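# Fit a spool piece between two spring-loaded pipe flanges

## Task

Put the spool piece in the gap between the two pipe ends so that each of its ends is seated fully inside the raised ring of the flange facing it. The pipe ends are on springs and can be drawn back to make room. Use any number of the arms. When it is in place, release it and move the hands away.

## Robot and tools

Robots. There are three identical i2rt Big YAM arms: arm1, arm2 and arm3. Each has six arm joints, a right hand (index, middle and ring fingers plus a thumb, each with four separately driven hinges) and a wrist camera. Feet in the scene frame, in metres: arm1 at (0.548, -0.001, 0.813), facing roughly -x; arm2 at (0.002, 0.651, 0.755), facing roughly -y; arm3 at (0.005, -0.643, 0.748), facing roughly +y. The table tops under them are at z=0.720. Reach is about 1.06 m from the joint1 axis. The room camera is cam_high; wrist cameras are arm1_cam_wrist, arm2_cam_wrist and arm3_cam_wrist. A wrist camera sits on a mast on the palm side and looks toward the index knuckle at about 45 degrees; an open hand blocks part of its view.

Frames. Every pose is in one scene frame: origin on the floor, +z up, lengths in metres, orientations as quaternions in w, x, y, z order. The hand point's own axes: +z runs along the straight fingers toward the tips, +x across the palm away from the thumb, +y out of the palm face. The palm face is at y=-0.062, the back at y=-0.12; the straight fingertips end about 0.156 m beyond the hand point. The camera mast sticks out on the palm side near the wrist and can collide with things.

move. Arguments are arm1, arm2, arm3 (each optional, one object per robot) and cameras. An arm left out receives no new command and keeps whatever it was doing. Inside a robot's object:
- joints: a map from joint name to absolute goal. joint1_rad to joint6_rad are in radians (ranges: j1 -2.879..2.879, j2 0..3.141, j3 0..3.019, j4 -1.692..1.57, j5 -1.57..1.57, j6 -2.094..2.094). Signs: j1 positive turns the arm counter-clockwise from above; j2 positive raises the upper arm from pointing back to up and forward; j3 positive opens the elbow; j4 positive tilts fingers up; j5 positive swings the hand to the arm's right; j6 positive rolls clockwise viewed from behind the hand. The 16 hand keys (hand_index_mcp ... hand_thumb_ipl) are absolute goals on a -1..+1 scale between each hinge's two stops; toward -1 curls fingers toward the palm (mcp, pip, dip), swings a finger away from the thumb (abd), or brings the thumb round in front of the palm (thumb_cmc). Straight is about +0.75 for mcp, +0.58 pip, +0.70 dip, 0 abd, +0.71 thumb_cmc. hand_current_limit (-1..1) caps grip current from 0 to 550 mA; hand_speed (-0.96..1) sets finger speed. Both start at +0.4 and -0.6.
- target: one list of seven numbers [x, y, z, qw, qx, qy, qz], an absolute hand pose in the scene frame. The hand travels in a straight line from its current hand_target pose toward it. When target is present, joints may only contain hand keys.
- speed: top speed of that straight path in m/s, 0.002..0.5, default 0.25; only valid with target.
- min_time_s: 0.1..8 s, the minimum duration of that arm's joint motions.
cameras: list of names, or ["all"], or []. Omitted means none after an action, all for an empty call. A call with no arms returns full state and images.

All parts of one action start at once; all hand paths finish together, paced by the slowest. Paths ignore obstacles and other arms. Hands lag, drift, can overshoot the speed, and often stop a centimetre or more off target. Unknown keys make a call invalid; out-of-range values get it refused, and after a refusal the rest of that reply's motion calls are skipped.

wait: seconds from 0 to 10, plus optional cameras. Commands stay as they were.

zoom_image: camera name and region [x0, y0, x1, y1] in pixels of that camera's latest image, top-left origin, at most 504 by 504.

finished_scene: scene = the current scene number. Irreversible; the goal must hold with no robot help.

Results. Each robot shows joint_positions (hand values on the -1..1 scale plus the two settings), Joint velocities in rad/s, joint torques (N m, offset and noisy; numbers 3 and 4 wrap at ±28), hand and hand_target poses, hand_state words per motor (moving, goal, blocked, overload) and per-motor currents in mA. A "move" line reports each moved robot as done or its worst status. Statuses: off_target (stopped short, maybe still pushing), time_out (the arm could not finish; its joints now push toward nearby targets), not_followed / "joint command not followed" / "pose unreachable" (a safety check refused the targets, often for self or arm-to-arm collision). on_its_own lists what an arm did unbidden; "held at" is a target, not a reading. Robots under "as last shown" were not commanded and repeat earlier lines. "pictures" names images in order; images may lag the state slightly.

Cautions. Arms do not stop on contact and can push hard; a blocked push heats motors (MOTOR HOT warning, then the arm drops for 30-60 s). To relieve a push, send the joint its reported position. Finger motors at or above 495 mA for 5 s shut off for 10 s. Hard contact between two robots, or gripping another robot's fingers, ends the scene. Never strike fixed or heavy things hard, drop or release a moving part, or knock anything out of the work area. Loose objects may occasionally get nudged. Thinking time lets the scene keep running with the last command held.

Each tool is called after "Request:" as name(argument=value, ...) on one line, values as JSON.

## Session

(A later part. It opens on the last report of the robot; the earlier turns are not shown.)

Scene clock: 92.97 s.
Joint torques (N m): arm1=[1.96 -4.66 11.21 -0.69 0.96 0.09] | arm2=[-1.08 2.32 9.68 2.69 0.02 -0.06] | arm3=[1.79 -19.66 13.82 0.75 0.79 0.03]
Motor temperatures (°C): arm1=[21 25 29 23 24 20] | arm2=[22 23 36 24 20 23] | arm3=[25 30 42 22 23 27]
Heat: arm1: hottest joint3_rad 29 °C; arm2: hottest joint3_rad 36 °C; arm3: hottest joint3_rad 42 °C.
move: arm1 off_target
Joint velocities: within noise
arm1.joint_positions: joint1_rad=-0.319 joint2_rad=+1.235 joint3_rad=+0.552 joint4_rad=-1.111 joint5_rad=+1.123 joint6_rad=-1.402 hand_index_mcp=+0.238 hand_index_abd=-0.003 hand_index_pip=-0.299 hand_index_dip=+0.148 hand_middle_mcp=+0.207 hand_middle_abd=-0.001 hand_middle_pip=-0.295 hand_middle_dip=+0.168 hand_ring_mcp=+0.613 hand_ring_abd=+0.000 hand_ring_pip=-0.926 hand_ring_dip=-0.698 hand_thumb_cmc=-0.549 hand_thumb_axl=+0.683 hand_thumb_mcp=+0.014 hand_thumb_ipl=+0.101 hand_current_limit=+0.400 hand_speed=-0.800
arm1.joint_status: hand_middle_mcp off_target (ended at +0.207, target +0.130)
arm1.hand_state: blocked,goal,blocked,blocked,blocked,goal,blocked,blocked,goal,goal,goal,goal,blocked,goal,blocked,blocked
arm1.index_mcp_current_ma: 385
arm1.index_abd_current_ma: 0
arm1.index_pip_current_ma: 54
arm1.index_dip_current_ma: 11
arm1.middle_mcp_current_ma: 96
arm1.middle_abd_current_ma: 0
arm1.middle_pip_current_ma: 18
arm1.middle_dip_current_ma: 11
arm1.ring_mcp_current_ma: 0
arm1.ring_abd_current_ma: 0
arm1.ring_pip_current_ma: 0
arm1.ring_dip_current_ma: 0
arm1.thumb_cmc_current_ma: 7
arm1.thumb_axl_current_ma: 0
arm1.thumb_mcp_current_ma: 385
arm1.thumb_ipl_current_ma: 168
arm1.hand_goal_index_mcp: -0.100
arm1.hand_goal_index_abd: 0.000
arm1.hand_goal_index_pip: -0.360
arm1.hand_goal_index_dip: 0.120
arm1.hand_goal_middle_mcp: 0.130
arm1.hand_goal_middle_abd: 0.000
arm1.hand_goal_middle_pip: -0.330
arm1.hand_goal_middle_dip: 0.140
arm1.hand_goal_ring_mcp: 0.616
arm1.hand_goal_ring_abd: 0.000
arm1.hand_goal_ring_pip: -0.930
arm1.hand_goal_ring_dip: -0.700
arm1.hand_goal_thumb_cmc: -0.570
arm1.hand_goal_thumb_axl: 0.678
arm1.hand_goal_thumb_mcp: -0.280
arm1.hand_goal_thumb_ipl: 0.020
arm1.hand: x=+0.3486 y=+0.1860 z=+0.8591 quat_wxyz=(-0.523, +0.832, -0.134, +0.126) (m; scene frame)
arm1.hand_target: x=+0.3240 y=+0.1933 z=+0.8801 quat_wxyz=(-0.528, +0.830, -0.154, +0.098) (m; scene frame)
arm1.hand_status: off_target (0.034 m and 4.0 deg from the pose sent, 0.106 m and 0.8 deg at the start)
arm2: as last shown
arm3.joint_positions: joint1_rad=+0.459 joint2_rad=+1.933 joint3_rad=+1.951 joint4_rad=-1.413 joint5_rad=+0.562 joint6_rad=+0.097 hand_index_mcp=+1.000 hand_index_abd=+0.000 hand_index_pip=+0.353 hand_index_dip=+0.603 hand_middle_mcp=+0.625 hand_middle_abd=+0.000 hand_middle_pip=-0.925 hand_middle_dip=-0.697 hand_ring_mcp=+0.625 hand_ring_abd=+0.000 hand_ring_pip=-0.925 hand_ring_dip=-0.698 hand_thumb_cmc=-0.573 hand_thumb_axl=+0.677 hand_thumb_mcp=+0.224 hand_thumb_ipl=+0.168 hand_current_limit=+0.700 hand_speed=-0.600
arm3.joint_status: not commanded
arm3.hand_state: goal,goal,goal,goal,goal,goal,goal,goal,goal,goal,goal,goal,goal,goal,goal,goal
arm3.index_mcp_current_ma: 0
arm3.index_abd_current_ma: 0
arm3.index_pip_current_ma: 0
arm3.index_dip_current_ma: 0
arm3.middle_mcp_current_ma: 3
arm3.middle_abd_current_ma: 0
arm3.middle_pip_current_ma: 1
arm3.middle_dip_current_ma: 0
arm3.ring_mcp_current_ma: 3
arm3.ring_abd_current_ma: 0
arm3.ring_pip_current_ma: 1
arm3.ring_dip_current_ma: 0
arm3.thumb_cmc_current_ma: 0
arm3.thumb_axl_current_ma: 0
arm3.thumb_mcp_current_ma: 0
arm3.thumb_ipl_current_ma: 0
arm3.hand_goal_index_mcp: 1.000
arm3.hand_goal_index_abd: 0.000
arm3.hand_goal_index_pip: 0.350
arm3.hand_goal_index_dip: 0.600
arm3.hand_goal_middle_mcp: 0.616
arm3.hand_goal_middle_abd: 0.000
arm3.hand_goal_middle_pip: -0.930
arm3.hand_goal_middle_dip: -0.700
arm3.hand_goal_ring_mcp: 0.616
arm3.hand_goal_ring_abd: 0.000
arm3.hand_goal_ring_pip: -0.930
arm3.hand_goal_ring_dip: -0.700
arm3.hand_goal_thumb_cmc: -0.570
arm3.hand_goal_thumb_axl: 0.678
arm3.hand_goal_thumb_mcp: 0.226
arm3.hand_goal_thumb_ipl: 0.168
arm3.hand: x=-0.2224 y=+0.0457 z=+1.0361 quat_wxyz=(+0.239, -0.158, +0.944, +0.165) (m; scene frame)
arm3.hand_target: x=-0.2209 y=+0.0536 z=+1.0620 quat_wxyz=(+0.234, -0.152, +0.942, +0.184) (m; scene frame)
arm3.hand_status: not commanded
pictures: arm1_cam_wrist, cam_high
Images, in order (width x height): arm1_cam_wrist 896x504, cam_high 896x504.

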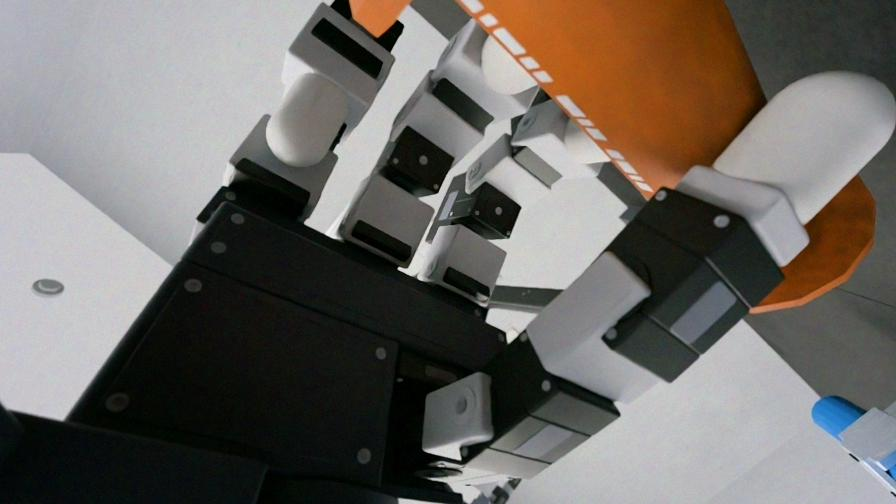

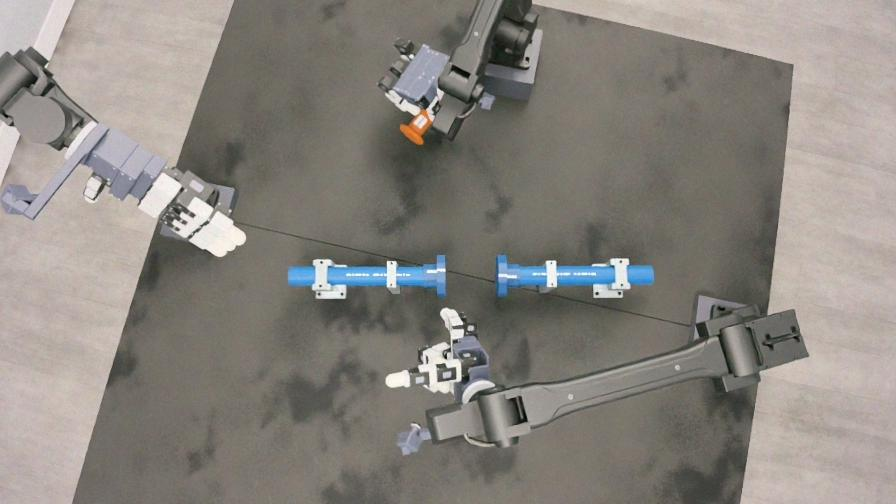

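Request:
move(arm1={"target": [0.28, 0.12, 1.0, -0.2346, 0.8754, -0.4082, 0.1094], "speed": 0.2}, cameras=["arm1_cam_wrist", "cam_high"])

Request:
move(arm1={"target": [0.22, 0.04, 0.97, 0.0137, 0.7836, -0.6210, -0.0108], "speed": 0.2}, arm2={"joints": {"joint1_rad": 0.502, "joint2_rad": 0.846, "joint3_rad": 0.713, "joint4_rad": 0.106, "joint5_rad": 0.174, "joint6_rad": 0.656}, "min_time_s": 3}, cameras=["all"])

Scene clock: 97.77 s.
Joint torques (N m): arm1=[1.26 -5.13 14 -1.05 0.18 0.04] | arm2=[-0.91 2.26 9.65 2.65 0.03 -0.06] | arm3=[1.96 -19.25 13.86 0.66 0.82 0.05]
Motor temperatures (°C): arm1=[21 25 30 23 24 20] | arm2=[22 23 36 24 20 23] | arm3=[25 30 42 22 23 27]
Heat: arm1: hottest joint3_rad 30 °C; arm2: hottest joint3_rad 36 °C; arm3: hottest joint3_rad 42 °C.
move: arm1 off_target
Joint velocities: within noise
arm1.joint_positions: joint1_rad=-0.374 joint2_rad=+1.132 joint3_rad=+0.912 joint4_rad=-1.687 joint5_rad=+0.448 joint6_rad=-1.006 hand_index_mcp=+0.238 hand_index_abd=-0.003 hand_index_pip=-0.298 hand_index_dip=+0.148 hand_middle_mcp=+0.207 hand_middle_abd=-0.001 hand_middle_pip=-0.295 hand_middle_dip=+0.168 hand_ring_mcp=+0.613 hand_ring_abd=+0.000 hand_ring_pip=-0.926 hand_ring_dip=-0.698 hand_thumb_cmc=-0.549 hand_thumb_axl=+0.683 hand_thumb_mcp=+0.014 hand_thumb_ipl=+0.101 hand_current_limit=+0.400 hand_speed=-0.800
arm1.joint_status: not commanded
arm1.hand_state: blocked,goal,blocked,blocked,blocked,goal,blocked,blocked,goal,goal,goal,goal,blocked,goal,blocked,blocked
arm1.index_mcp_current_ma: 385
arm1.index_abd_current_ma: 0
arm1.index_pip_current_ma: 55
arm1.index_dip_current_ma: 11
arm1.middle_mcp_current_ma: 96
arm1.middle_abd_current_ma: 0
arm1.middle_pip_current_ma: 18
arm1.middle_dip_current_ma: 11
arm1.ring_mcp_current_ma: 0
arm1.ring_abd_current_ma: 0
arm1.ring_pip_current_ma: 0
arm1.ring_dip_current_ma: 0
arm1.thumb_cmc_current_ma: 7
arm1.thumb_axl_current_ma: 0
arm1.thumb_mcp_current_ma: 385
arm1.thumb_ipl_current_ma: 168
arm1.hand_goal_index_mcp: -0.100
arm1.hand_goal_index_abd: 0.000
arm1.hand_goal_index_pip: -0.360
arm1.hand_goal_index_dip: 0.120
arm1.hand_goal_middle_mcp: 0.130
arm1.hand_goal_middle_abd: 0.000
arm1.hand_goal_middle_pip: -0.330
arm1.hand_goal_middle_dip: 0.140
arm1.hand_goal_ring_mcp: 0.616
arm1.hand_goal_ring_abd: 0.000
arm1.hand_goal_ring_pip: -0.930
arm1.hand_goal_ring_dip: -0.700
arm1.hand_goal_thumb_cmc: -0.570
arm1.hand_goal_thumb_axl: 0.678
arm1.hand_goal_thumb_mcp: -0.280
arm1.hand_goal_thumb_ipl: 0.020
arm1.hand: x=+0.2993 y=+0.1111 z=+0.9691 quat_wxyz=(-0.236, +0.880, -0.389, +0.138) (m; scene frame)
arm1.hand_target: x=+0.2815 y=+0.1197 z=+0.9991 quat_wxyz=(-0.232, +0.878, -0.407, +0.103) (m; scene frame)
arm1.hand_status: off_target (0.038 m and 4.0 deg from the pose sent, 0.170 m and 46.2 deg at the start; a joint's target at an end of its range on 22 of 81 steps)
arm2, arm3: as last shown
pictures: arm1_cam_wrist, cam_high
Images, in order (width x height): arm1_cam_wrist 896x504, cam_high 896x504.

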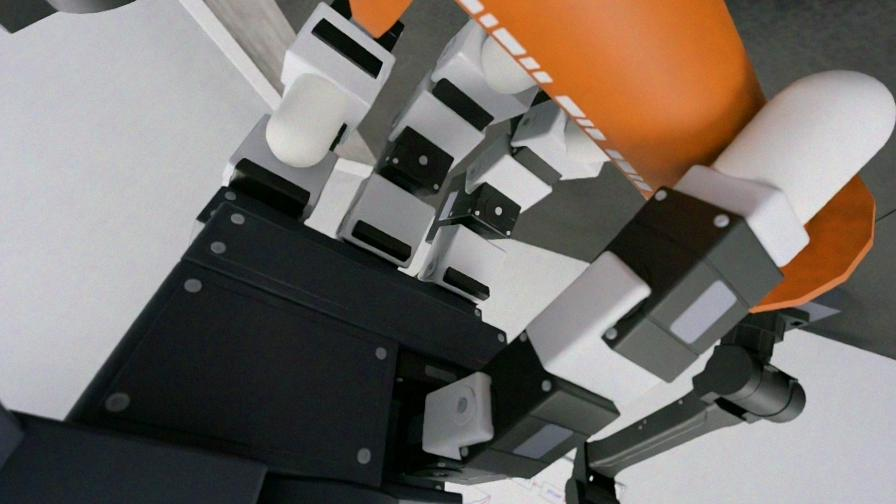

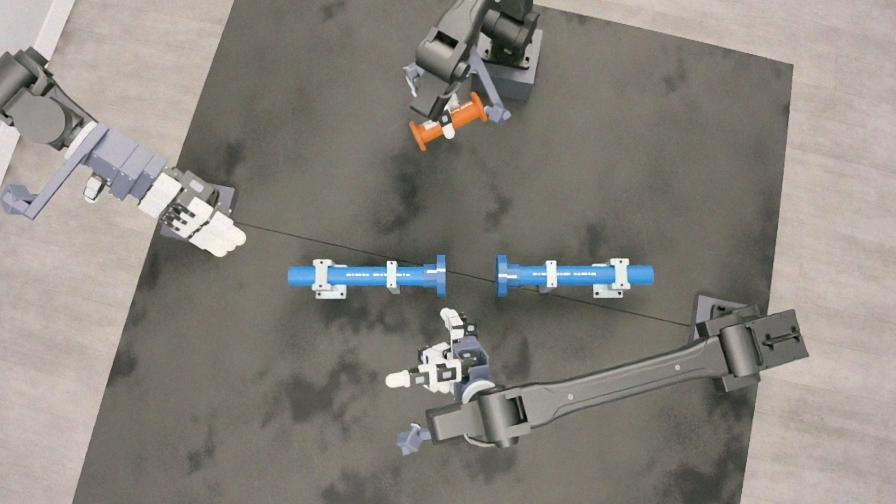

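Scene clock: 101.40 s.
Joint torques (N m): arm1=[2.2 -4.19 8.92 1.48 -0.05 0.06] | arm2=[-0.15 -4.01 9.94 3.63 0.15 -0.16] | arm3=[2.08 -19.19 13.78 0.68 0.83 0.05]
Motor temperatures (°C): arm1=[21 25 30 23 24 20] | arm2=[22 23 36 25 20 23] | arm3=[25 30 42 22 24 27]
Heat: arm1: hottest joint3_rad 30 °C; arm2: hottest joint3_rad 36 °C; arm3: hottest joint3_rad 42 °C.
move: arm1 off_target; arm2 done
Joint velocities: within noise
arm1.joint_positions: joint1_rad=-0.204 joint2_rad=+0.983 joint3_rad=+0.755 joint4_rad=-1.352 joint5_rad=-0.015 joint6_rad=-0.408 hand_index_mcp=+0.238 hand_index_abd=-0.003 hand_index_pip=-0.298 hand_index_dip=+0.148 hand_middle_mcp=+0.207 hand_middle_abd=-0.001 hand_middle_pip=-0.295 hand_middle_dip=+0.166 hand_ring_mcp=+0.615 hand_ring_abd=+0.000 hand_ring_pip=-0.926 hand_ring_dip=-0.698 hand_thumb_cmc=-0.548 hand_thumb_axl=+0.683 hand_thumb_mcp=+0.014 hand_thumb_ipl=+0.101 hand_current_limit=+0.400 hand_speed=-0.800
arm1.joint_status: not commanded
arm1.hand_state: blocked,goal,blocked,blocked,blocked,goal,blocked,blocked,goal,goal,goal,goal,blocked,goal,blocked,blocked
arm1.index_mcp_current_ma: 385
arm1.index_abd_current_ma: 0
arm1.index_pip_current_ma: 56
arm1.index_dip_current_ma: 11
arm1.middle_mcp_current_ma: 96
arm1.middle_abd_current_ma: 0
arm1.middle_pip_current_ma: 18
arm1.middle_dip_current_ma: 10
arm1.ring_mcp_current_ma: 0
arm1.ring_abd_current_ma: 0
arm1.ring_pip_current_ma: 0
arm1.ring_dip_current_ma: 0
arm1.thumb_cmc_current_ma: 7
arm1.thumb_axl_current_ma: 1
arm1.thumb_mcp_current_ma: 385
arm1.thumb_ipl_current_ma: 168
arm1.hand_goal_index_mcp: -0.100
arm1.hand_goal_index_abd: 0.000
arm1.hand_goal_index_pip: -0.360
arm1.hand_goal_index_dip: 0.120
arm1.hand_goal_middle_mcp: 0.130
arm1.hand_goal_middle_abd: 0.000
arm1.hand_goal_middle_pip: -0.330
arm1.hand_goal_middle_dip: 0.140
arm1.hand_goal_ring_mcp: 0.616
arm1.hand_goal_ring_abd: 0.000
arm1.hand_goal_ring_pip: -0.930
arm1.hand_goal_ring_dip: -0.700
arm1.hand_goal_thumb_cmc: -0.570
arm1.hand_goal_thumb_axl: 0.678
arm1.hand_goal_thumb_mcp: -0.280
arm1.hand_goal_thumb_ipl: 0.020
arm1.hand: x=+0.2250 y=+0.0406 z=+0.9623 quat_wxyz=(+0.004, +0.784, -0.620, +0.008) (m; scene frame)
arm1.hand_target: x=+0.2201 y=+0.0400 z=+0.9701 quat_wxyz=(+0.014, +0.784, -0.621, -0.011) (m; scene frame)
arm1.hand_status: off_target (0.009 m and 2.4 deg from the pose sent, 0.106 m and 44.3 deg at the start)
arm2.joint_positions: joint1_rad=+0.488 joint2_rad=+0.834 joint3_rad=+0.722 joint4_rad=+0.085 joint5_rad=+0.171 joint6_rad=+0.666 hand_index_mcp=+0.761 hand_index_abd=+0.001 hand_index_pip=+0.577 hand_index_dip=+0.696 hand_middle_mcp=+0.760 hand_middle_abd=+0.001 hand_middle_pip=+0.577 hand_middle_dip=+0.696 hand_ring_mcp=+0.760 hand_ring_abd=+0.001 hand_ring_pip=+0.577 hand_ring_dip=+0.696 hand_thumb_cmc=+0.720 hand_thumb_axl=+0.677 hand_thumb_mcp=+0.226 hand_thumb_ipl=+0.168 hand_current_limit=+0.400 hand_speed=-0.600
arm2.joint_status: all done
arm2.hand_state: goal,goal,goal,goal,goal,goal,goal,goal,goal,goal,goal,goal,goal,goal,goal,goal
arm2.index_mcp_current_ma: 8
arm2.index_abd_current_ma: 0
arm2.index_pip_current_ma: 0
arm2.index_dip_current_ma: 0
arm2.middle_mcp_current_ma: 7
arm2.middle_abd_current_ma: 0
arm2.middle_pip_current_ma: 0
arm2.middle_dip_current_ma: 0
arm2.ring_mcp_current_ma: 7
arm2.ring_abd_current_ma: 0
arm2.ring_pip_current_ma: 0
arm2.ring_dip_current_ma: 0
arm2.thumb_cmc_current_ma: 6
arm2.thumb_axl_current_ma: 0
arm2.thumb_mcp_current_ma: 0
arm2.thumb_ipl_current_ma: 0
arm2.hand_goal_index_mcp: 0.754
arm2.hand_goal_index_abd: 0.000
arm2.hand_goal_index_pip: 0.576
arm2.hand_goal_index_dip: 0.696
arm2.hand_goal_middle_mcp: 0.754
arm2.hand_goal_middle_abd: 0.000
arm2.hand_goal_middle_pip: 0.576
arm2.hand_goal_middle_dip: 0.696
arm2.hand_goal_ring_mcp: 0.754
arm2.hand_goal_ring_abd: 0.000
arm2.hand_goal_ring_pip: 0.576
arm2.hand_goal_ring_dip: 0.696
arm2.hand_goal_thumb_cmc: 0.714
arm2.hand_goal_thumb_axl: 0.678
arm2.hand_goal_thumb_mcp: 0.226
arm2.hand_goal_thumb_ipl: 0.168
arm2.hand: x=+0.1296 y=+0.2210 z=+1.2101 quat_wxyz=(+0.611, +0.712, -0.115, +0.326) (m; scene frame)
arm2.hand_target: x=+0.1370 y=+0.2205 z=+1.2049 quat_wxyz=(+0.611, +0.713, -0.107, +0.327) (m; scene frame)
arm2.hand_status: not commanded
arm3: as last shown
pictures: arm1_cam_wrist, arm2_cam_wrist, arm3_cam_wrist, cam_high
Images, in order (width x height): arm1_cam_wrist 896x504, arm2_cam_wrist 896x504, arm3_cam_wrist 896x504, cam_high 896x504.

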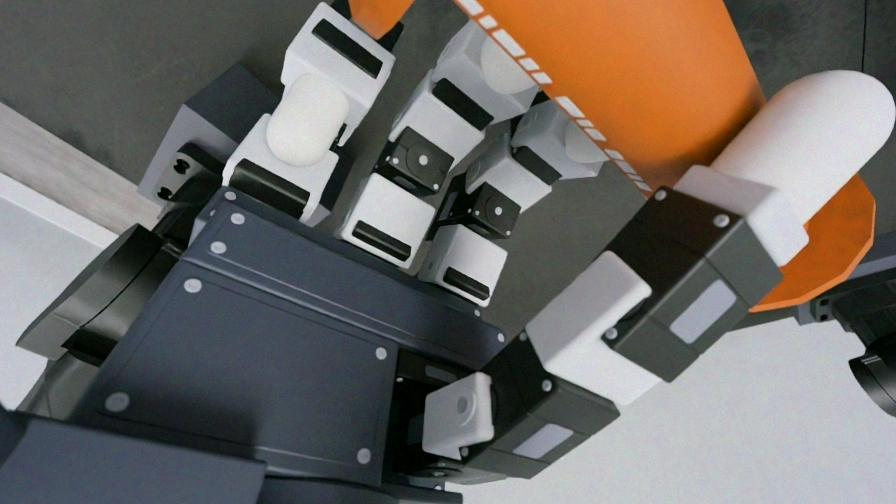

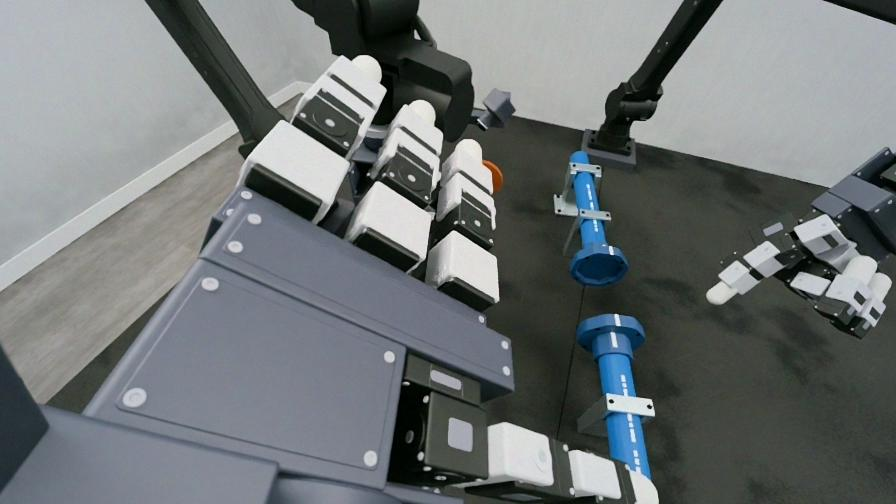

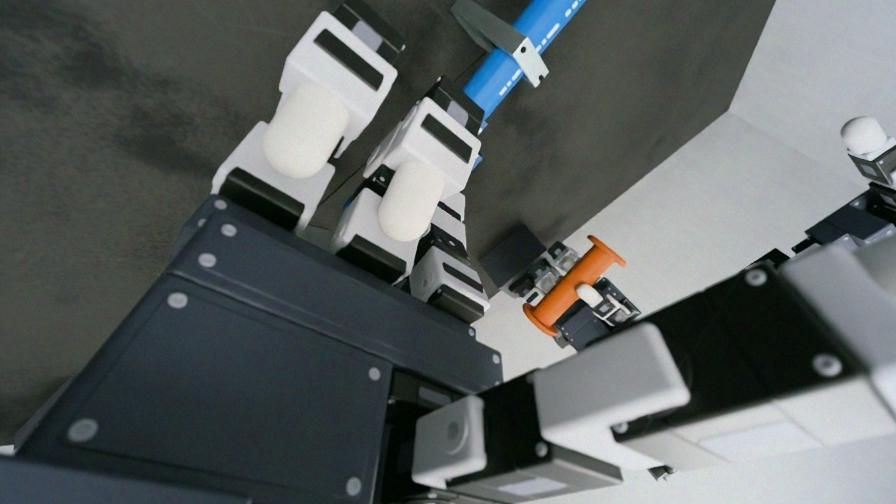

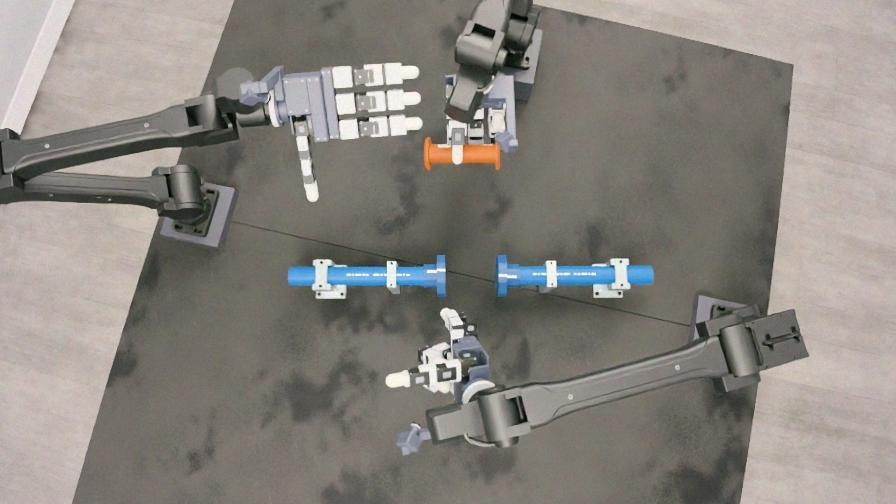

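Request:
zoom_image(camera="cam_high", region=[370, 80, 570, 320])

Request:
zoom_image(camera="arm3_cam_wrist", region=[440, 180, 680, 360])

Scaled by 2.100 from the camera's 896x504 image, which has a finer 1280x720 frame.

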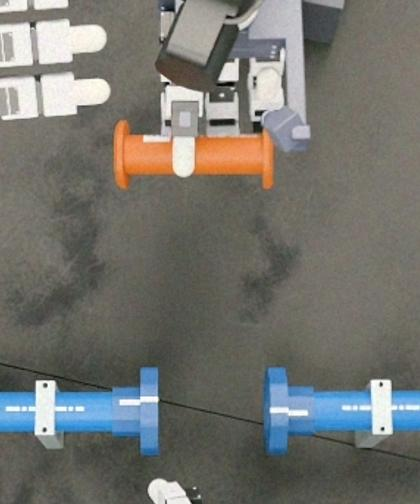

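Scaled by 2.100 from the camera's 896x504 image, which has a finer 1280x720 frame.

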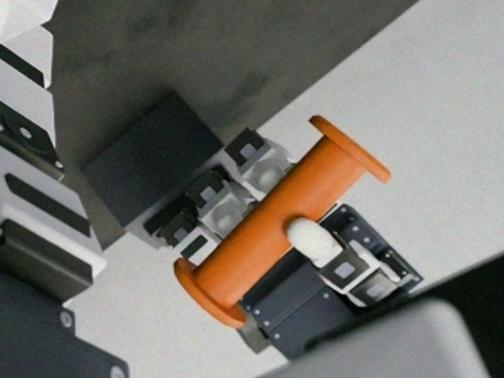

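Request:
move(arm3={"target": [-0.19, 0.068, 0.985, 0.2362, -0.1536, 0.9415, 0.1803], "speed": 0.12}, arm1={"target": [0.19, 0.01, 0.93, 0.0137, 0.7836, -0.6210, -0.0108], "speed": 0.12}, cameras=["arm1_cam_wrist", "arm2_cam_wrist", "arm3_cam_wrist", "cam_high"])

Scene clock: 109.23 s.
Joint torques (N m): arm1=[2.37 -4.01 8.62 1.61 0.04 0.05] | arm2=[-0.03 -3.9 9.98 3.6 0.14 -0.17] | arm3=[2.26 -18.61 8.81 1.47 0.59 0.01]
Motor temperatures (°C): arm1=[21 25 30 23 23 20] | arm2=[22 23 36 25 20 23] | arm3=[25 31 42 22 24 27]
Heat: arm1: hottest joint3_rad 30 °C; arm2: hottest joint3_rad 36 °C; arm3: hottest joint3_rad 42 °C.
move: arm1 done; arm3 done
Joint velocities: within noise
arm1.joint_positions: joint1_rad=-0.072 joint2_rad=+1.086 joint3_rad=+0.720 joint4_rad=-1.196 joint5_rad=-0.012 joint6_rad=-0.277 hand_index_mcp=+0.238 hand_index_abd=-0.003 hand_index_pip=-0.297 hand_index_dip=+0.148 hand_middle_mcp=+0.207 hand_middle_abd=-0.001 hand_middle_pip=-0.295 hand_middle_dip=+0.165 hand_ring_mcp=+0.615 hand_ring_abd=+0.000 hand_ring_pip=-0.926 hand_ring_dip=-0.698 hand_thumb_cmc=-0.548 hand_thumb_axl=+0.683 hand_thumb_mcp=+0.014 hand_thumb_ipl=+0.101 hand_current_limit=+0.400 hand_speed=-0.800
arm1.joint_status: not commanded
arm1.hand_state: blocked,goal,blocked,blocked,blocked,goal,blocked,blocked,goal,goal,goal,goal,blocked,goal,blocked,blocked
arm1.index_mcp_current_ma: 385
arm1.index_abd_current_ma: 0
arm1.index_pip_current_ma: 56
arm1.index_dip_current_ma: 11
arm1.middle_mcp_current_ma: 96
arm1.middle_abd_current_ma: 0
arm1.middle_pip_current_ma: 18
arm1.middle_dip_current_ma: 9
arm1.ring_mcp_current_ma: 0
arm1.ring_abd_current_ma: 0
arm1.ring_pip_current_ma: 0
arm1.ring_dip_current_ma: 0
arm1.thumb_cmc_current_ma: 7
arm1.thumb_axl_current_ma: 1
arm1.thumb_mcp_current_ma: 385
arm1.thumb_ipl_current_ma: 168
arm1.hand_goal_index_mcp: -0.100
arm1.hand_goal_index_abd: 0.000
arm1.hand_goal_index_pip: -0.360
arm1.hand_goal_index_dip: 0.120
arm1.hand_goal_middle_mcp: 0.130
arm1.hand_goal_middle_abd: 0.000
arm1.hand_goal_middle_pip: -0.330
arm1.hand_goal_middle_dip: 0.140
arm1.hand_goal_ring_mcp: 0.616
arm1.hand_goal_ring_abd: 0.000
arm1.hand_goal_ring_pip: -0.930
arm1.hand_goal_ring_dip: -0.700
arm1.hand_goal_thumb_cmc: -0.570
arm1.hand_goal_thumb_axl: 0.678
arm1.hand_goal_thumb_mcp: -0.280
arm1.hand_goal_thumb_ipl: 0.020
arm1.hand: x=+0.1958 y=+0.0107 z=+0.9271 quat_wxyz=(+0.007, +0.785, -0.619, +0.000) (m; scene frame)
arm1.hand_target: x=+0.1902 y=+0.0099 z=+0.9300 quat_wxyz=(+0.014, +0.784, -0.621, -0.010) (m; scene frame)
arm1.hand_status: done (0.007 m and 1.5 deg from the pose sent, 0.057 m and 2.4 deg at the start)
arm2: as last shown
arm2.joint_positions: joint1_rad=+0.488 joint2_rad=+0.834 joint3_rad=+0.722 joint4_rad=+0.085 joint5_rad=+0.171 joint6_rad=+0.665 hand_index_mcp=+0.761 hand_index_abd=+0.001 hand_index_pip=+0.577 hand_index_dip=+0.696 hand_middle_mcp=+0.760 hand_middle_abd=+0.001 hand_middle_pip=+0.577 hand_middle_dip=+0.696 hand_ring_mcp=+0.760 hand_ring_abd=+0.001 hand_ring_pip=+0.577 hand_ring_dip=+0.696 hand_thumb_cmc=+0.720 hand_thumb_axl=+0.677 hand_thumb_mcp=+0.226 hand_thumb_ipl=+0.168 hand_current_limit=+0.400 hand_speed=-0.600
arm2.hand: x=+0.1296 y=+0.2210 z=+1.2101 quat_wxyz=(+0.612, +0.712, -0.115, +0.326) (m; scene frame)
arm3.joint_positions: joint1_rad=+0.401 joint2_rad=+1.929 joint3_rad=+1.807 joint4_rad=-1.204 joint5_rad=+0.556 joint6_rad=+0.033 hand_index_mcp=+1.000 hand_index_abd=+0.000 hand_index_pip=+0.353 hand_index_dip=+0.603 hand_middle_mcp=+0.624 hand_middle_abd=+0.000 hand_middle_pip=-0.925 hand_middle_dip=-0.697 hand_ring_mcp=+0.624 hand_ring_abd=+0.000 hand_ring_pip=-0.925 hand_ring_dip=-0.698 hand_thumb_cmc=-0.573 hand_thumb_axl=+0.677 hand_thumb_mcp=+0.224 hand_thumb_ipl=+0.168 hand_current_limit=+0.700 hand_speed=-0.600
arm3.joint_status: not commanded
arm3.hand_state: goal,goal,goal,goal,goal,goal,goal,goal,goal,goal,goal,goal,goal,goal,goal,goal
arm3.index_mcp_current_ma: 0
arm3.index_abd_current_ma: 0
arm3.index_pip_current_ma: 0
arm3.index_dip_current_ma: 0
arm3.middle_mcp_current_ma: 2
arm3.middle_abd_current_ma: 0
arm3.middle_pip_current_ma: 1
arm3.middle_dip_current_ma: 0
arm3.ring_mcp_current_ma: 2
arm3.ring_abd_current_ma: 0
arm3.ring_pip_current_ma: 1
arm3.ring_dip_current_ma: 0
arm3.thumb_cmc_current_ma: 0
arm3.thumb_axl_current_ma: 0
arm3.thumb_mcp_current_ma: 0
arm3.thumb_ipl_current_ma: 0
arm3.hand_goal_index_mcp: 1.000
arm3.hand_goal_index_abd: 0.000
arm3.hand_goal_index_pip: 0.350
arm3.hand_goal_index_dip: 0.600
arm3.hand_goal_middle_mcp: 0.616
arm3.hand_goal_middle_abd: 0.000
arm3.hand_goal_middle_pip: -0.930
arm3.hand_goal_middle_dip: -0.700
arm3.hand_goal_ring_mcp: 0.616
arm3.hand_goal_ring_abd: 0.000
arm3.hand_goal_ring_pip: -0.930
arm3.hand_goal_ring_dip: -0.700
arm3.hand_goal_thumb_cmc: -0.570
arm3.hand_goal_thumb_axl: 0.678
arm3.hand_goal_thumb_mcp: 0.226
arm3.hand_goal_thumb_ipl: 0.168
arm3.hand: x=-0.1917 y=+0.0661 z=+0.9887 quat_wxyz=(+0.237, -0.152, +0.942, +0.181) (m; scene frame)
arm3.hand_target: x=-0.1901 y=+0.0679 z=+0.9849 quat_wxyz=(+0.236, -0.154, +0.942, +0.180) (m; scene frame)
arm3.hand_status: done (0.005 m and 0.2 deg from the pose sent, 0.064 m and 1.9 deg at the start)
pictures: arm1_cam_wrist, arm2_cam_wrist, arm3_cam_wrist, cam_high
Images, in order (width x height): arm1_cam_wrist 896x504, arm2_cam_wrist 896x504, arm3_cam_wrist 896x504, cam_high 896x504.

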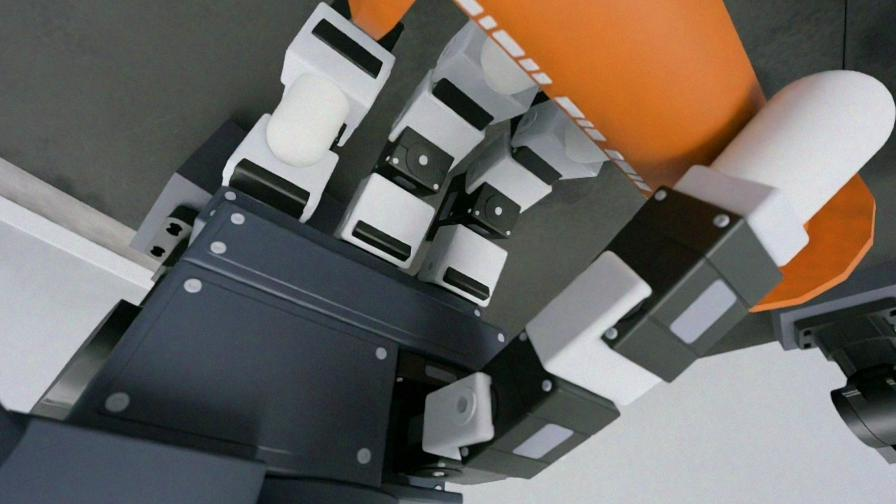

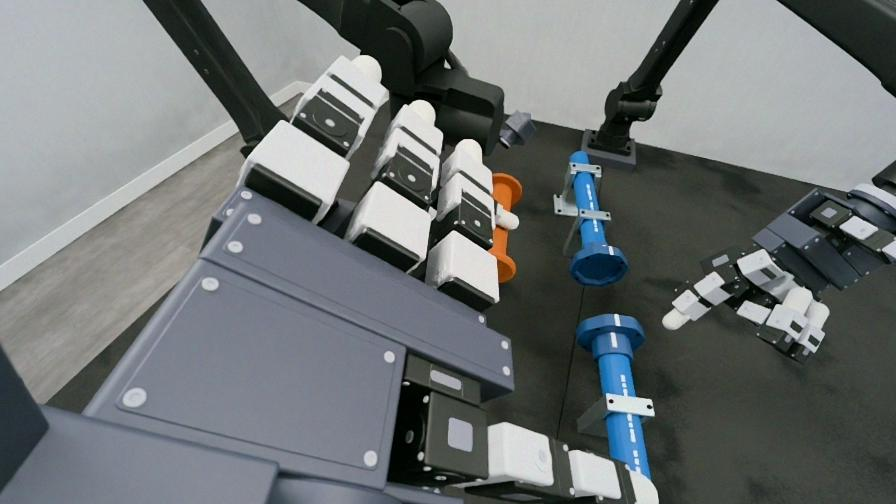

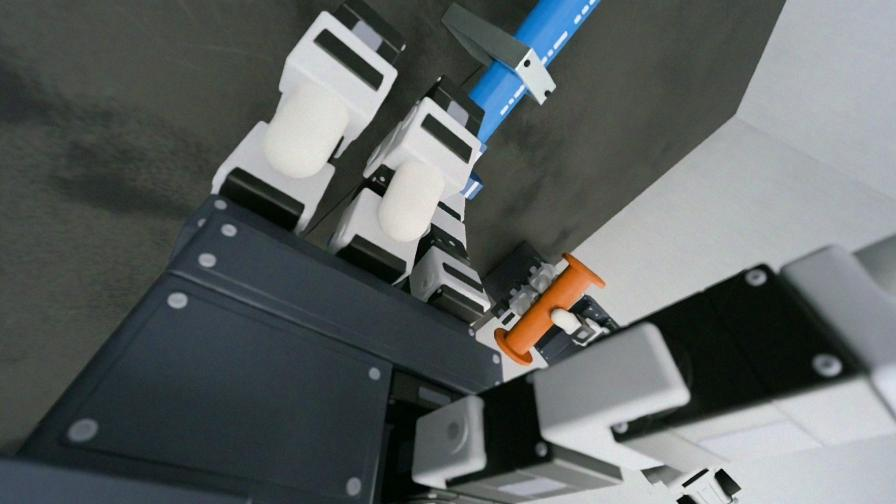

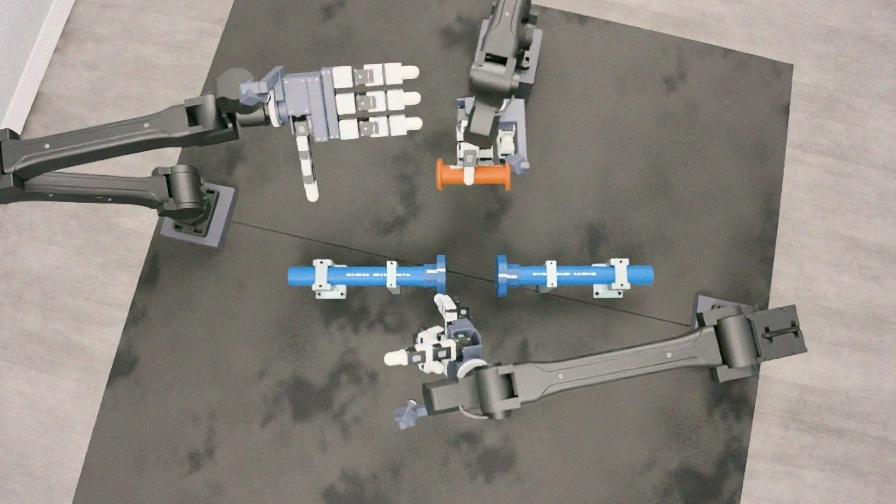

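Request:
zoom_image(camera="cam_high", region=[380, 230, 530, 400])

Request:
zoom_image(camera="arm2_cam_wrist", region=[540, 180, 760, 380])

Scaled by 2.965 from the camera's 896x504 image, which has a finer 1280x720 frame.

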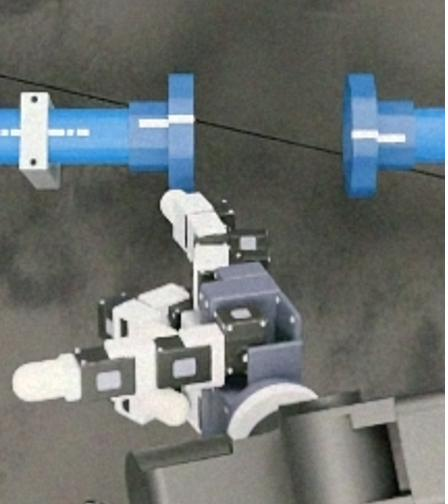

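Scaled by 2.291 from the camera's 896x504 image, which has a finer 1280x720 frame.

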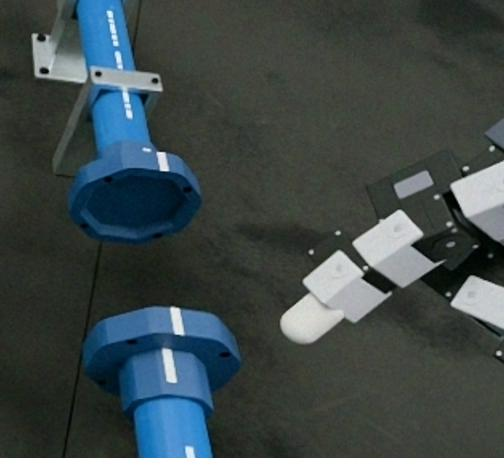

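Request:
move(arm3={"target": [-0.190, 0.038, 0.98, 0.2362, -0.1536, 0.9415, 0.1803], "speed": 0.12})

Request:
move(arm3={"target": [-0.165, 0.047, 0.91, 0.2362, -0.1536, 0.9415, 0.1803], "speed": 0.12}, cameras=["arm2_cam_wrist", "cam_high"])

Request:
zoom_image(camera="cam_high", region=[400, 230, 520, 350])

Request:
zoom_image(camera="arm2_cam_wrist", region=[540, 180, 760, 380])

Scene clock: 116.00 s.
Joint torques (N m): arm1=[2.26 -3.96 8.62 1.58 0.04 0.05] | arm2=[-0.15 -3.96 9.95 3.59 0.13 -0.18] | arm3=[3.6 -19.19 8.46 1.47 0.8 0.15]
Motor temperatures (°C): arm1=[21 24 30 23 23 20] | arm2=[22 23 36 25 20 23] | arm3=[25 31 41 22 23 27]
Heat: arm1: hottest joint3_rad 30 °C; arm2: hottest joint3_rad 36 °C; arm3: hottest joint3_rad 41 °C.
move: arm3 done
Joint velocities: within noise
arm1, arm2: as last shown
arm1.hand: x=+0.1958 y=+0.0107 z=+0.9271 quat_wxyz=(+0.007, +0.785, -0.620, +0.000) (m; scene frame)
arm3.joint_positions: joint1_rad=+0.412 joint2_rad=+1.871 joint3_rad=+1.693 joint4_rad=-1.170 joint5_rad=+0.556 joint6_rad=+0.040 hand_index_mcp=+1.000 hand_index_abd=+0.000 hand_index_pip=+0.353 hand_index_dip=+0.603 hand_middle_mcp=+0.624 hand_middle_abd=+0.000 hand_middle_pip=-0.925 hand_middle_dip=-0.697 hand_ring_mcp=+0.624 hand_ring_abd=+0.000 hand_ring_pip=-0.925 hand_ring_dip=-0.698 hand_thumb_cmc=-0.573 hand_thumb_axl=+0.677 hand_thumb_mcp=+0.224 hand_thumb_ipl=+0.168 hand_current_limit=+0.700 hand_speed=-0.600
arm3.joint_status: not commanded
arm3.hand_state: goal,goal,goal,goal,goal,goal,goal,goal,goal,goal,goal,goal,goal,goal,goal,goal
arm3.index_mcp_current_ma: 0
arm3.index_abd_current_ma: 0
arm3.index_pip_current_ma: 0
arm3.index_dip_current_ma: 0
arm3.middle_mcp_current_ma: 2
arm3.middle_abd_current_ma: 0
arm3.middle_pip_current_ma: 1
arm3.middle_dip_current_ma: 0
arm3.ring_mcp_current_ma: 2
arm3.ring_abd_current_ma: 0
arm3.ring_pip_current_ma: 1
arm3.ring_dip_current_ma: 0
arm3.thumb_cmc_current_ma: 0
arm3.thumb_axl_current_ma: 0
arm3.thumb_mcp_current_ma: 0
arm3.thumb_ipl_current_ma: 0
arm3.hand_goal_index_mcp: 1.000
arm3.hand_goal_index_abd: 0.000
arm3.hand_goal_index_pip: 0.350
arm3.hand_goal_index_dip: 0.600
arm3.hand_goal_middle_mcp: 0.616
arm3.hand_goal_middle_abd: 0.000
arm3.hand_goal_middle_pip: -0.930
arm3.hand_goal_middle_dip: -0.700
arm3.hand_goal_ring_mcp: 0.616
arm3.hand_goal_ring_abd: 0.000
arm3.hand_goal_ring_pip: -0.930
arm3.hand_goal_ring_dip: -0.700
arm3.hand_goal_thumb_cmc: -0.570
arm3.hand_goal_thumb_axl: 0.678
arm3.hand_goal_thumb_mcp: 0.226
arm3.hand_goal_thumb_ipl: 0.168
arm3.hand: x=-0.1871 y=+0.0399 z=+0.9759 quat_wxyz=(+0.238, -0.157, +0.943, +0.173) (m; scene frame)
arm3.hand_target: x=-0.1900 y=+0.0380 z=+0.9800 quat_wxyz=(+0.236, -0.154, +0.942, +0.180) (m; scene frame)
arm3.hand_status: done (0.005 m and 1.0 deg from the pose sent, 0.030 m and 0.2 deg at the start)
pictures: none

Scene clock: 117.37 s.
Joint torques (N m): arm1=[2.26 -3.9 8.64 1.59 0.04 0.05] | arm2=[-0.21 -3.96 9.96 3.59 0.14 -0.17] | arm3=[2.49 -17.32 8.68 1.55 0.62 0]
Motor temperatures (°C): arm1=[21 24 31 23 23 20] | arm2=[22 23 35 25 20 23] | arm3=[25 31 40 22 23 27]
Heat: arm1: hottest joint3_rad 31 °C; arm2: hottest joint3_rad 35 °C; arm3: hottest joint3_rad 40 °C.
move: arm3 done
Joint velocities: within noise
arm1, arm2: as last shown
arm3.joint_positions: joint1_rad=+0.376 joint2_rad=+1.888 joint3_rad=+1.551 joint4_rad=-0.970 joint5_rad=+0.549 joint6_rad=+0.006 hand_index_mcp=+1.000 hand_index_abd=+0.000 hand_index_pip=+0.353 hand_index_dip=+0.603 hand_middle_mcp=+0.624 hand_middle_abd=+0.000 hand_middle_pip=-0.925 hand_middle_dip=-0.697 hand_ring_mcp=+0.624 hand_ring_abd=+0.000 hand_ring_pip=-0.925 hand_ring_dip=-0.698 hand_thumb_cmc=-0.573 hand_thumb_axl=+0.677 hand_thumb_mcp=+0.224 hand_thumb_ipl=+0.168 hand_current_limit=+0.700 hand_speed=-0.600
arm3.joint_status: not commanded
arm3.hand_state: goal,goal,goal,goal,goal,goal,goal,goal,goal,goal,goal,goal,goal,goal,goal,goal
arm3.index_mcp_current_ma: 0
arm3.index_abd_current_ma: 0
arm3.index_pip_current_ma: 0
arm3.index_dip_current_ma: 0
arm3.middle_mcp_current_ma: 2
arm3.middle_abd_current_ma: 0
arm3.middle_pip_current_ma: 1
arm3.middle_dip_current_ma: 0
arm3.ring_mcp_current_ma: 2
arm3.ring_abd_current_ma: 0
arm3.ring_pip_current_ma: 1
arm3.ring_dip_current_ma: 0
arm3.thumb_cmc_current_ma: 0
arm3.thumb_axl_current_ma: 0
arm3.thumb_mcp_current_ma: 0
arm3.thumb_ipl_current_ma: 0
arm3.hand_goal_index_mcp: 1.000
arm3.hand_goal_index_abd: 0.000
arm3.hand_goal_index_pip: 0.350
arm3.hand_goal_index_dip: 0.600
arm3.hand_goal_middle_mcp: 0.616
arm3.hand_goal_middle_abd: 0.000
arm3.hand_goal_middle_pip: -0.930
arm3.hand_goal_middle_dip: -0.700
arm3.hand_goal_ring_mcp: 0.616
arm3.hand_goal_ring_abd: 0.000
arm3.hand_goal_ring_pip: -0.930
arm3.hand_goal_ring_dip: -0.700
arm3.hand_goal_thumb_cmc: -0.570
arm3.hand_goal_thumb_axl: 0.678
arm3.hand_goal_thumb_mcp: 0.226
arm3.hand_goal_thumb_ipl: 0.168
arm3.hand: x=-0.1657 y=+0.0449 z=+0.9176 quat_wxyz=(+0.236, -0.151, +0.942, +0.183) (m; scene frame)
arm3.hand_target: x=-0.1649 y=+0.0469 z=+0.9101 quat_wxyz=(+0.236, -0.154, +0.942, +0.180) (m; scene frame)
arm3.hand_status: done (0.008 m and 0.5 deg from the pose sent, 0.070 m and 1.0 deg at the start)
pictures: arm2_cam_wrist, cam_high
Images, in order (width x height): arm2_cam_wrist 896x504, cam_high 896x504.

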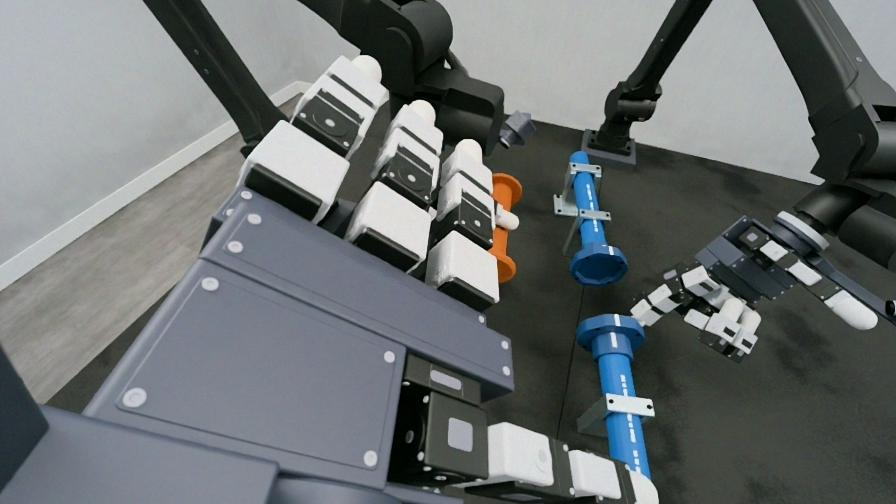

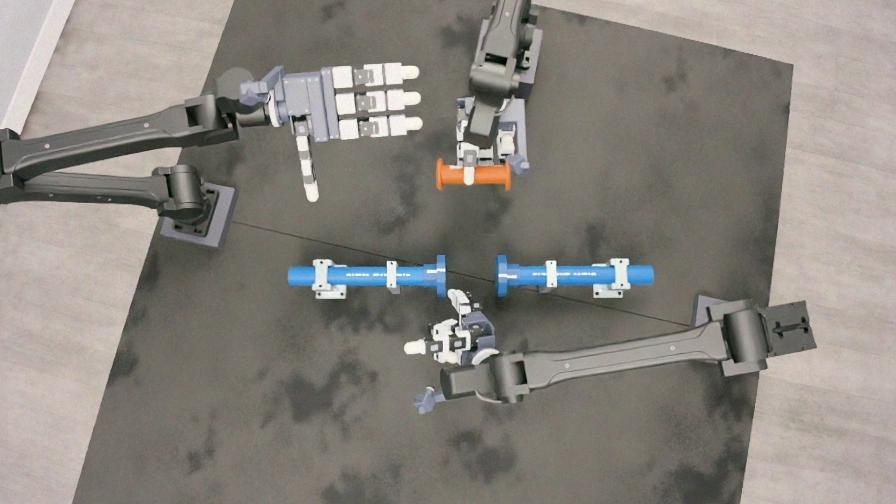

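Scaled by 4.200 from the camera's 896x504 image, which has a finer 1280x720 frame.

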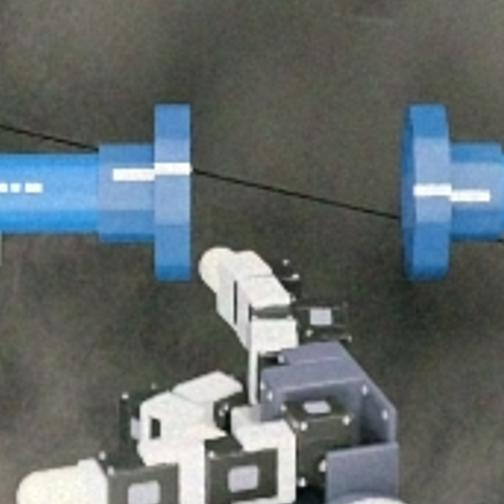

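Scaled by 2.291 from the camera's 896x504 image, which has a finer 1280x720 frame.

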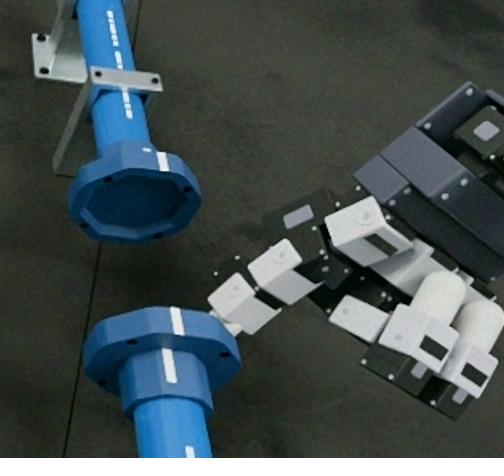

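Request:
move(arm3={"target": [-0.150, 0.047, 0.885, 0.2362, -0.1536, 0.9415, 0.1803], "speed": 0.12}, cameras=["arm2_cam_wrist", "cam_high"])

Request:
zoom_image(camera="cam_high", region=[400, 230, 520, 350])

Request:
zoom_image(camera="arm2_cam_wrist", region=[540, 180, 760, 380])

Scene clock: 119.53 s.
Joint torques (N m): arm1=[2.37 -3.84 8.65 1.59 0.03 0.06] | arm2=[-0.09 -3.84 10.02 3.59 0.13 -0.18] | arm3=[2.02 -16.44 8.24 1.61 0.58 0.05]
Motor temperatures (°C): arm1=[21 24 31 23 23 20] | arm2=[22 23 35 25 20 23] | arm3=[25 31 40 22 23 27]
Heat: arm1: hottest joint3_rad 31 °C; arm2: hottest joint3_rad 35 °C; arm3: hottest joint3_rad 40 °C.
move: arm3 done
Joint velocities: within noise
arm1, arm2: as last shown
arm3.joint_positions: joint1_rad=+0.353 joint2_rad=+1.893 joint3_rad=+1.494 joint4_rad=-0.890 joint5_rad=+0.543 joint6_rad=-0.021 hand_index_mcp=+1.000 hand_index_abd=+0.000 hand_index_pip=+0.353 hand_index_dip=+0.603 hand_middle_mcp=+0.624 hand_middle_abd=+0.000 hand_middle_pip=-0.925 hand_middle_dip=-0.697 hand_ring_mcp=+0.624 hand_ring_abd=+0.000 hand_ring_pip=-0.925 hand_ring_dip=-0.698 hand_thumb_cmc=-0.573 hand_thumb_axl=+0.677 hand_thumb_mcp=+0.224 hand_thumb_ipl=+0.168 hand_current_limit=+0.700 hand_speed=-0.600
arm3.joint_status: not commanded
arm3.hand_state: goal,goal,goal,goal,goal,goal,goal,goal,goal,goal,goal,goal,goal,goal,goal,goal
arm3.index_mcp_current_ma: 0
arm3.index_abd_current_ma: 0
arm3.index_pip_current_ma: 0
arm3.index_dip_current_ma: 0
arm3.middle_mcp_current_ma: 2
arm3.middle_abd_current_ma: 0
arm3.middle_pip_current_ma: 1
arm3.middle_dip_current_ma: 0
arm3.ring_mcp_current_ma: 2
arm3.ring_abd_current_ma: 0
arm3.ring_pip_current_ma: 1
arm3.ring_dip_current_ma: 0
arm3.thumb_cmc_current_ma: 0
arm3.thumb_axl_current_ma: 0
arm3.thumb_mcp_current_ma: 0
arm3.thumb_ipl_current_ma: 0
arm3.hand_goal_index_mcp: 1.000
arm3.hand_goal_index_abd: 0.000
arm3.hand_goal_index_pip: 0.350
arm3.hand_goal_index_dip: 0.600
arm3.hand_goal_middle_mcp: 0.616
arm3.hand_goal_middle_abd: 0.000
arm3.hand_goal_middle_pip: -0.930
arm3.hand_goal_middle_dip: -0.700
arm3.hand_goal_ring_mcp: 0.616
arm3.hand_goal_ring_abd: 0.000
arm3.hand_goal_ring_pip: -0.930
arm3.hand_goal_ring_dip: -0.700
arm3.hand_goal_thumb_cmc: -0.570
arm3.hand_goal_thumb_axl: 0.678
arm3.hand_goal_thumb_mcp: 0.226
arm3.hand_goal_thumb_ipl: 0.168
arm3.hand: x=-0.1513 y=+0.0456 z=+0.8951 quat_wxyz=(+0.236, -0.150, +0.942, +0.185) (m; scene frame)
arm3.hand_target: x=-0.1500 y=+0.0469 z=+0.8851 quat_wxyz=(+0.236, -0.154, +0.942, +0.180) (m; scene frame)
arm3.hand_status: done (0.010 m and 0.6 deg from the pose sent, 0.036 m and 0.4 deg at the start)
pictures: arm2_cam_wrist, cam_high
Images, in order (width x height): arm2_cam_wrist 896x504, cam_high 896x504.

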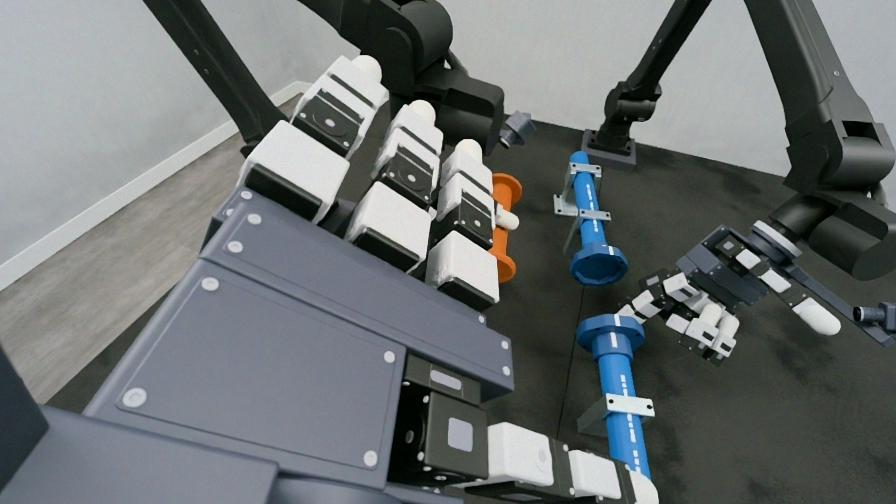

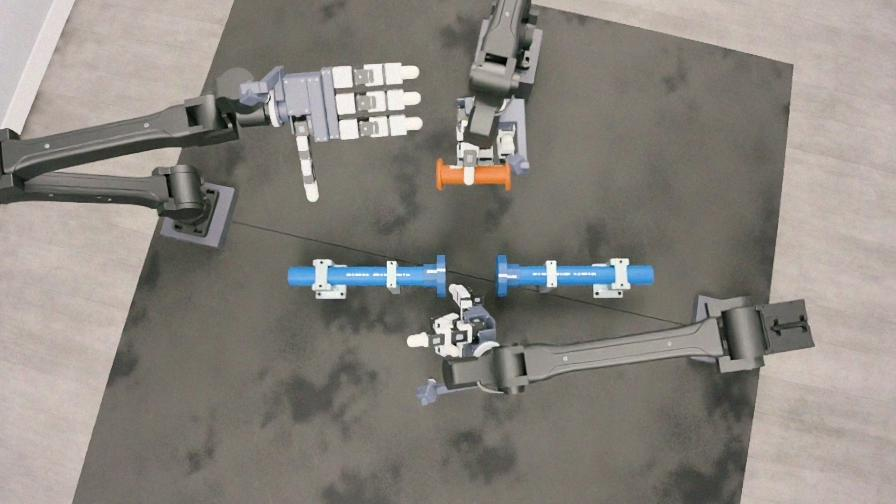

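Scaled by 4.200 from the camera's 896x504 image, which has a finer 1280x720 frame.

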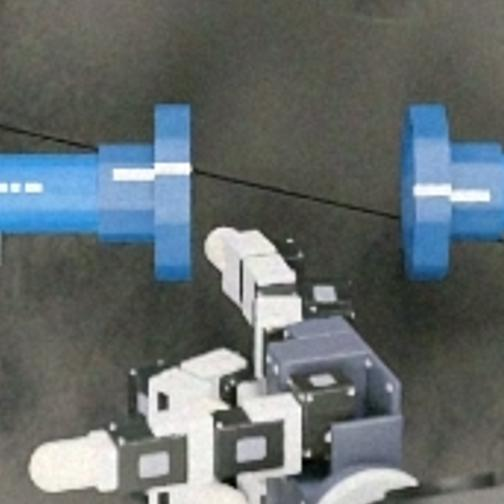

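Scaled by 2.291 from the camera's 896x504 image, which has a finer 1280x720 frame.

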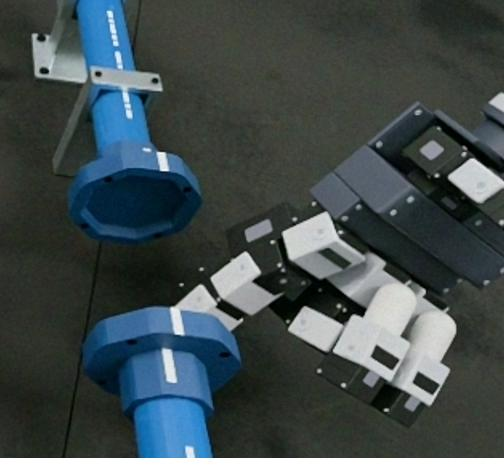

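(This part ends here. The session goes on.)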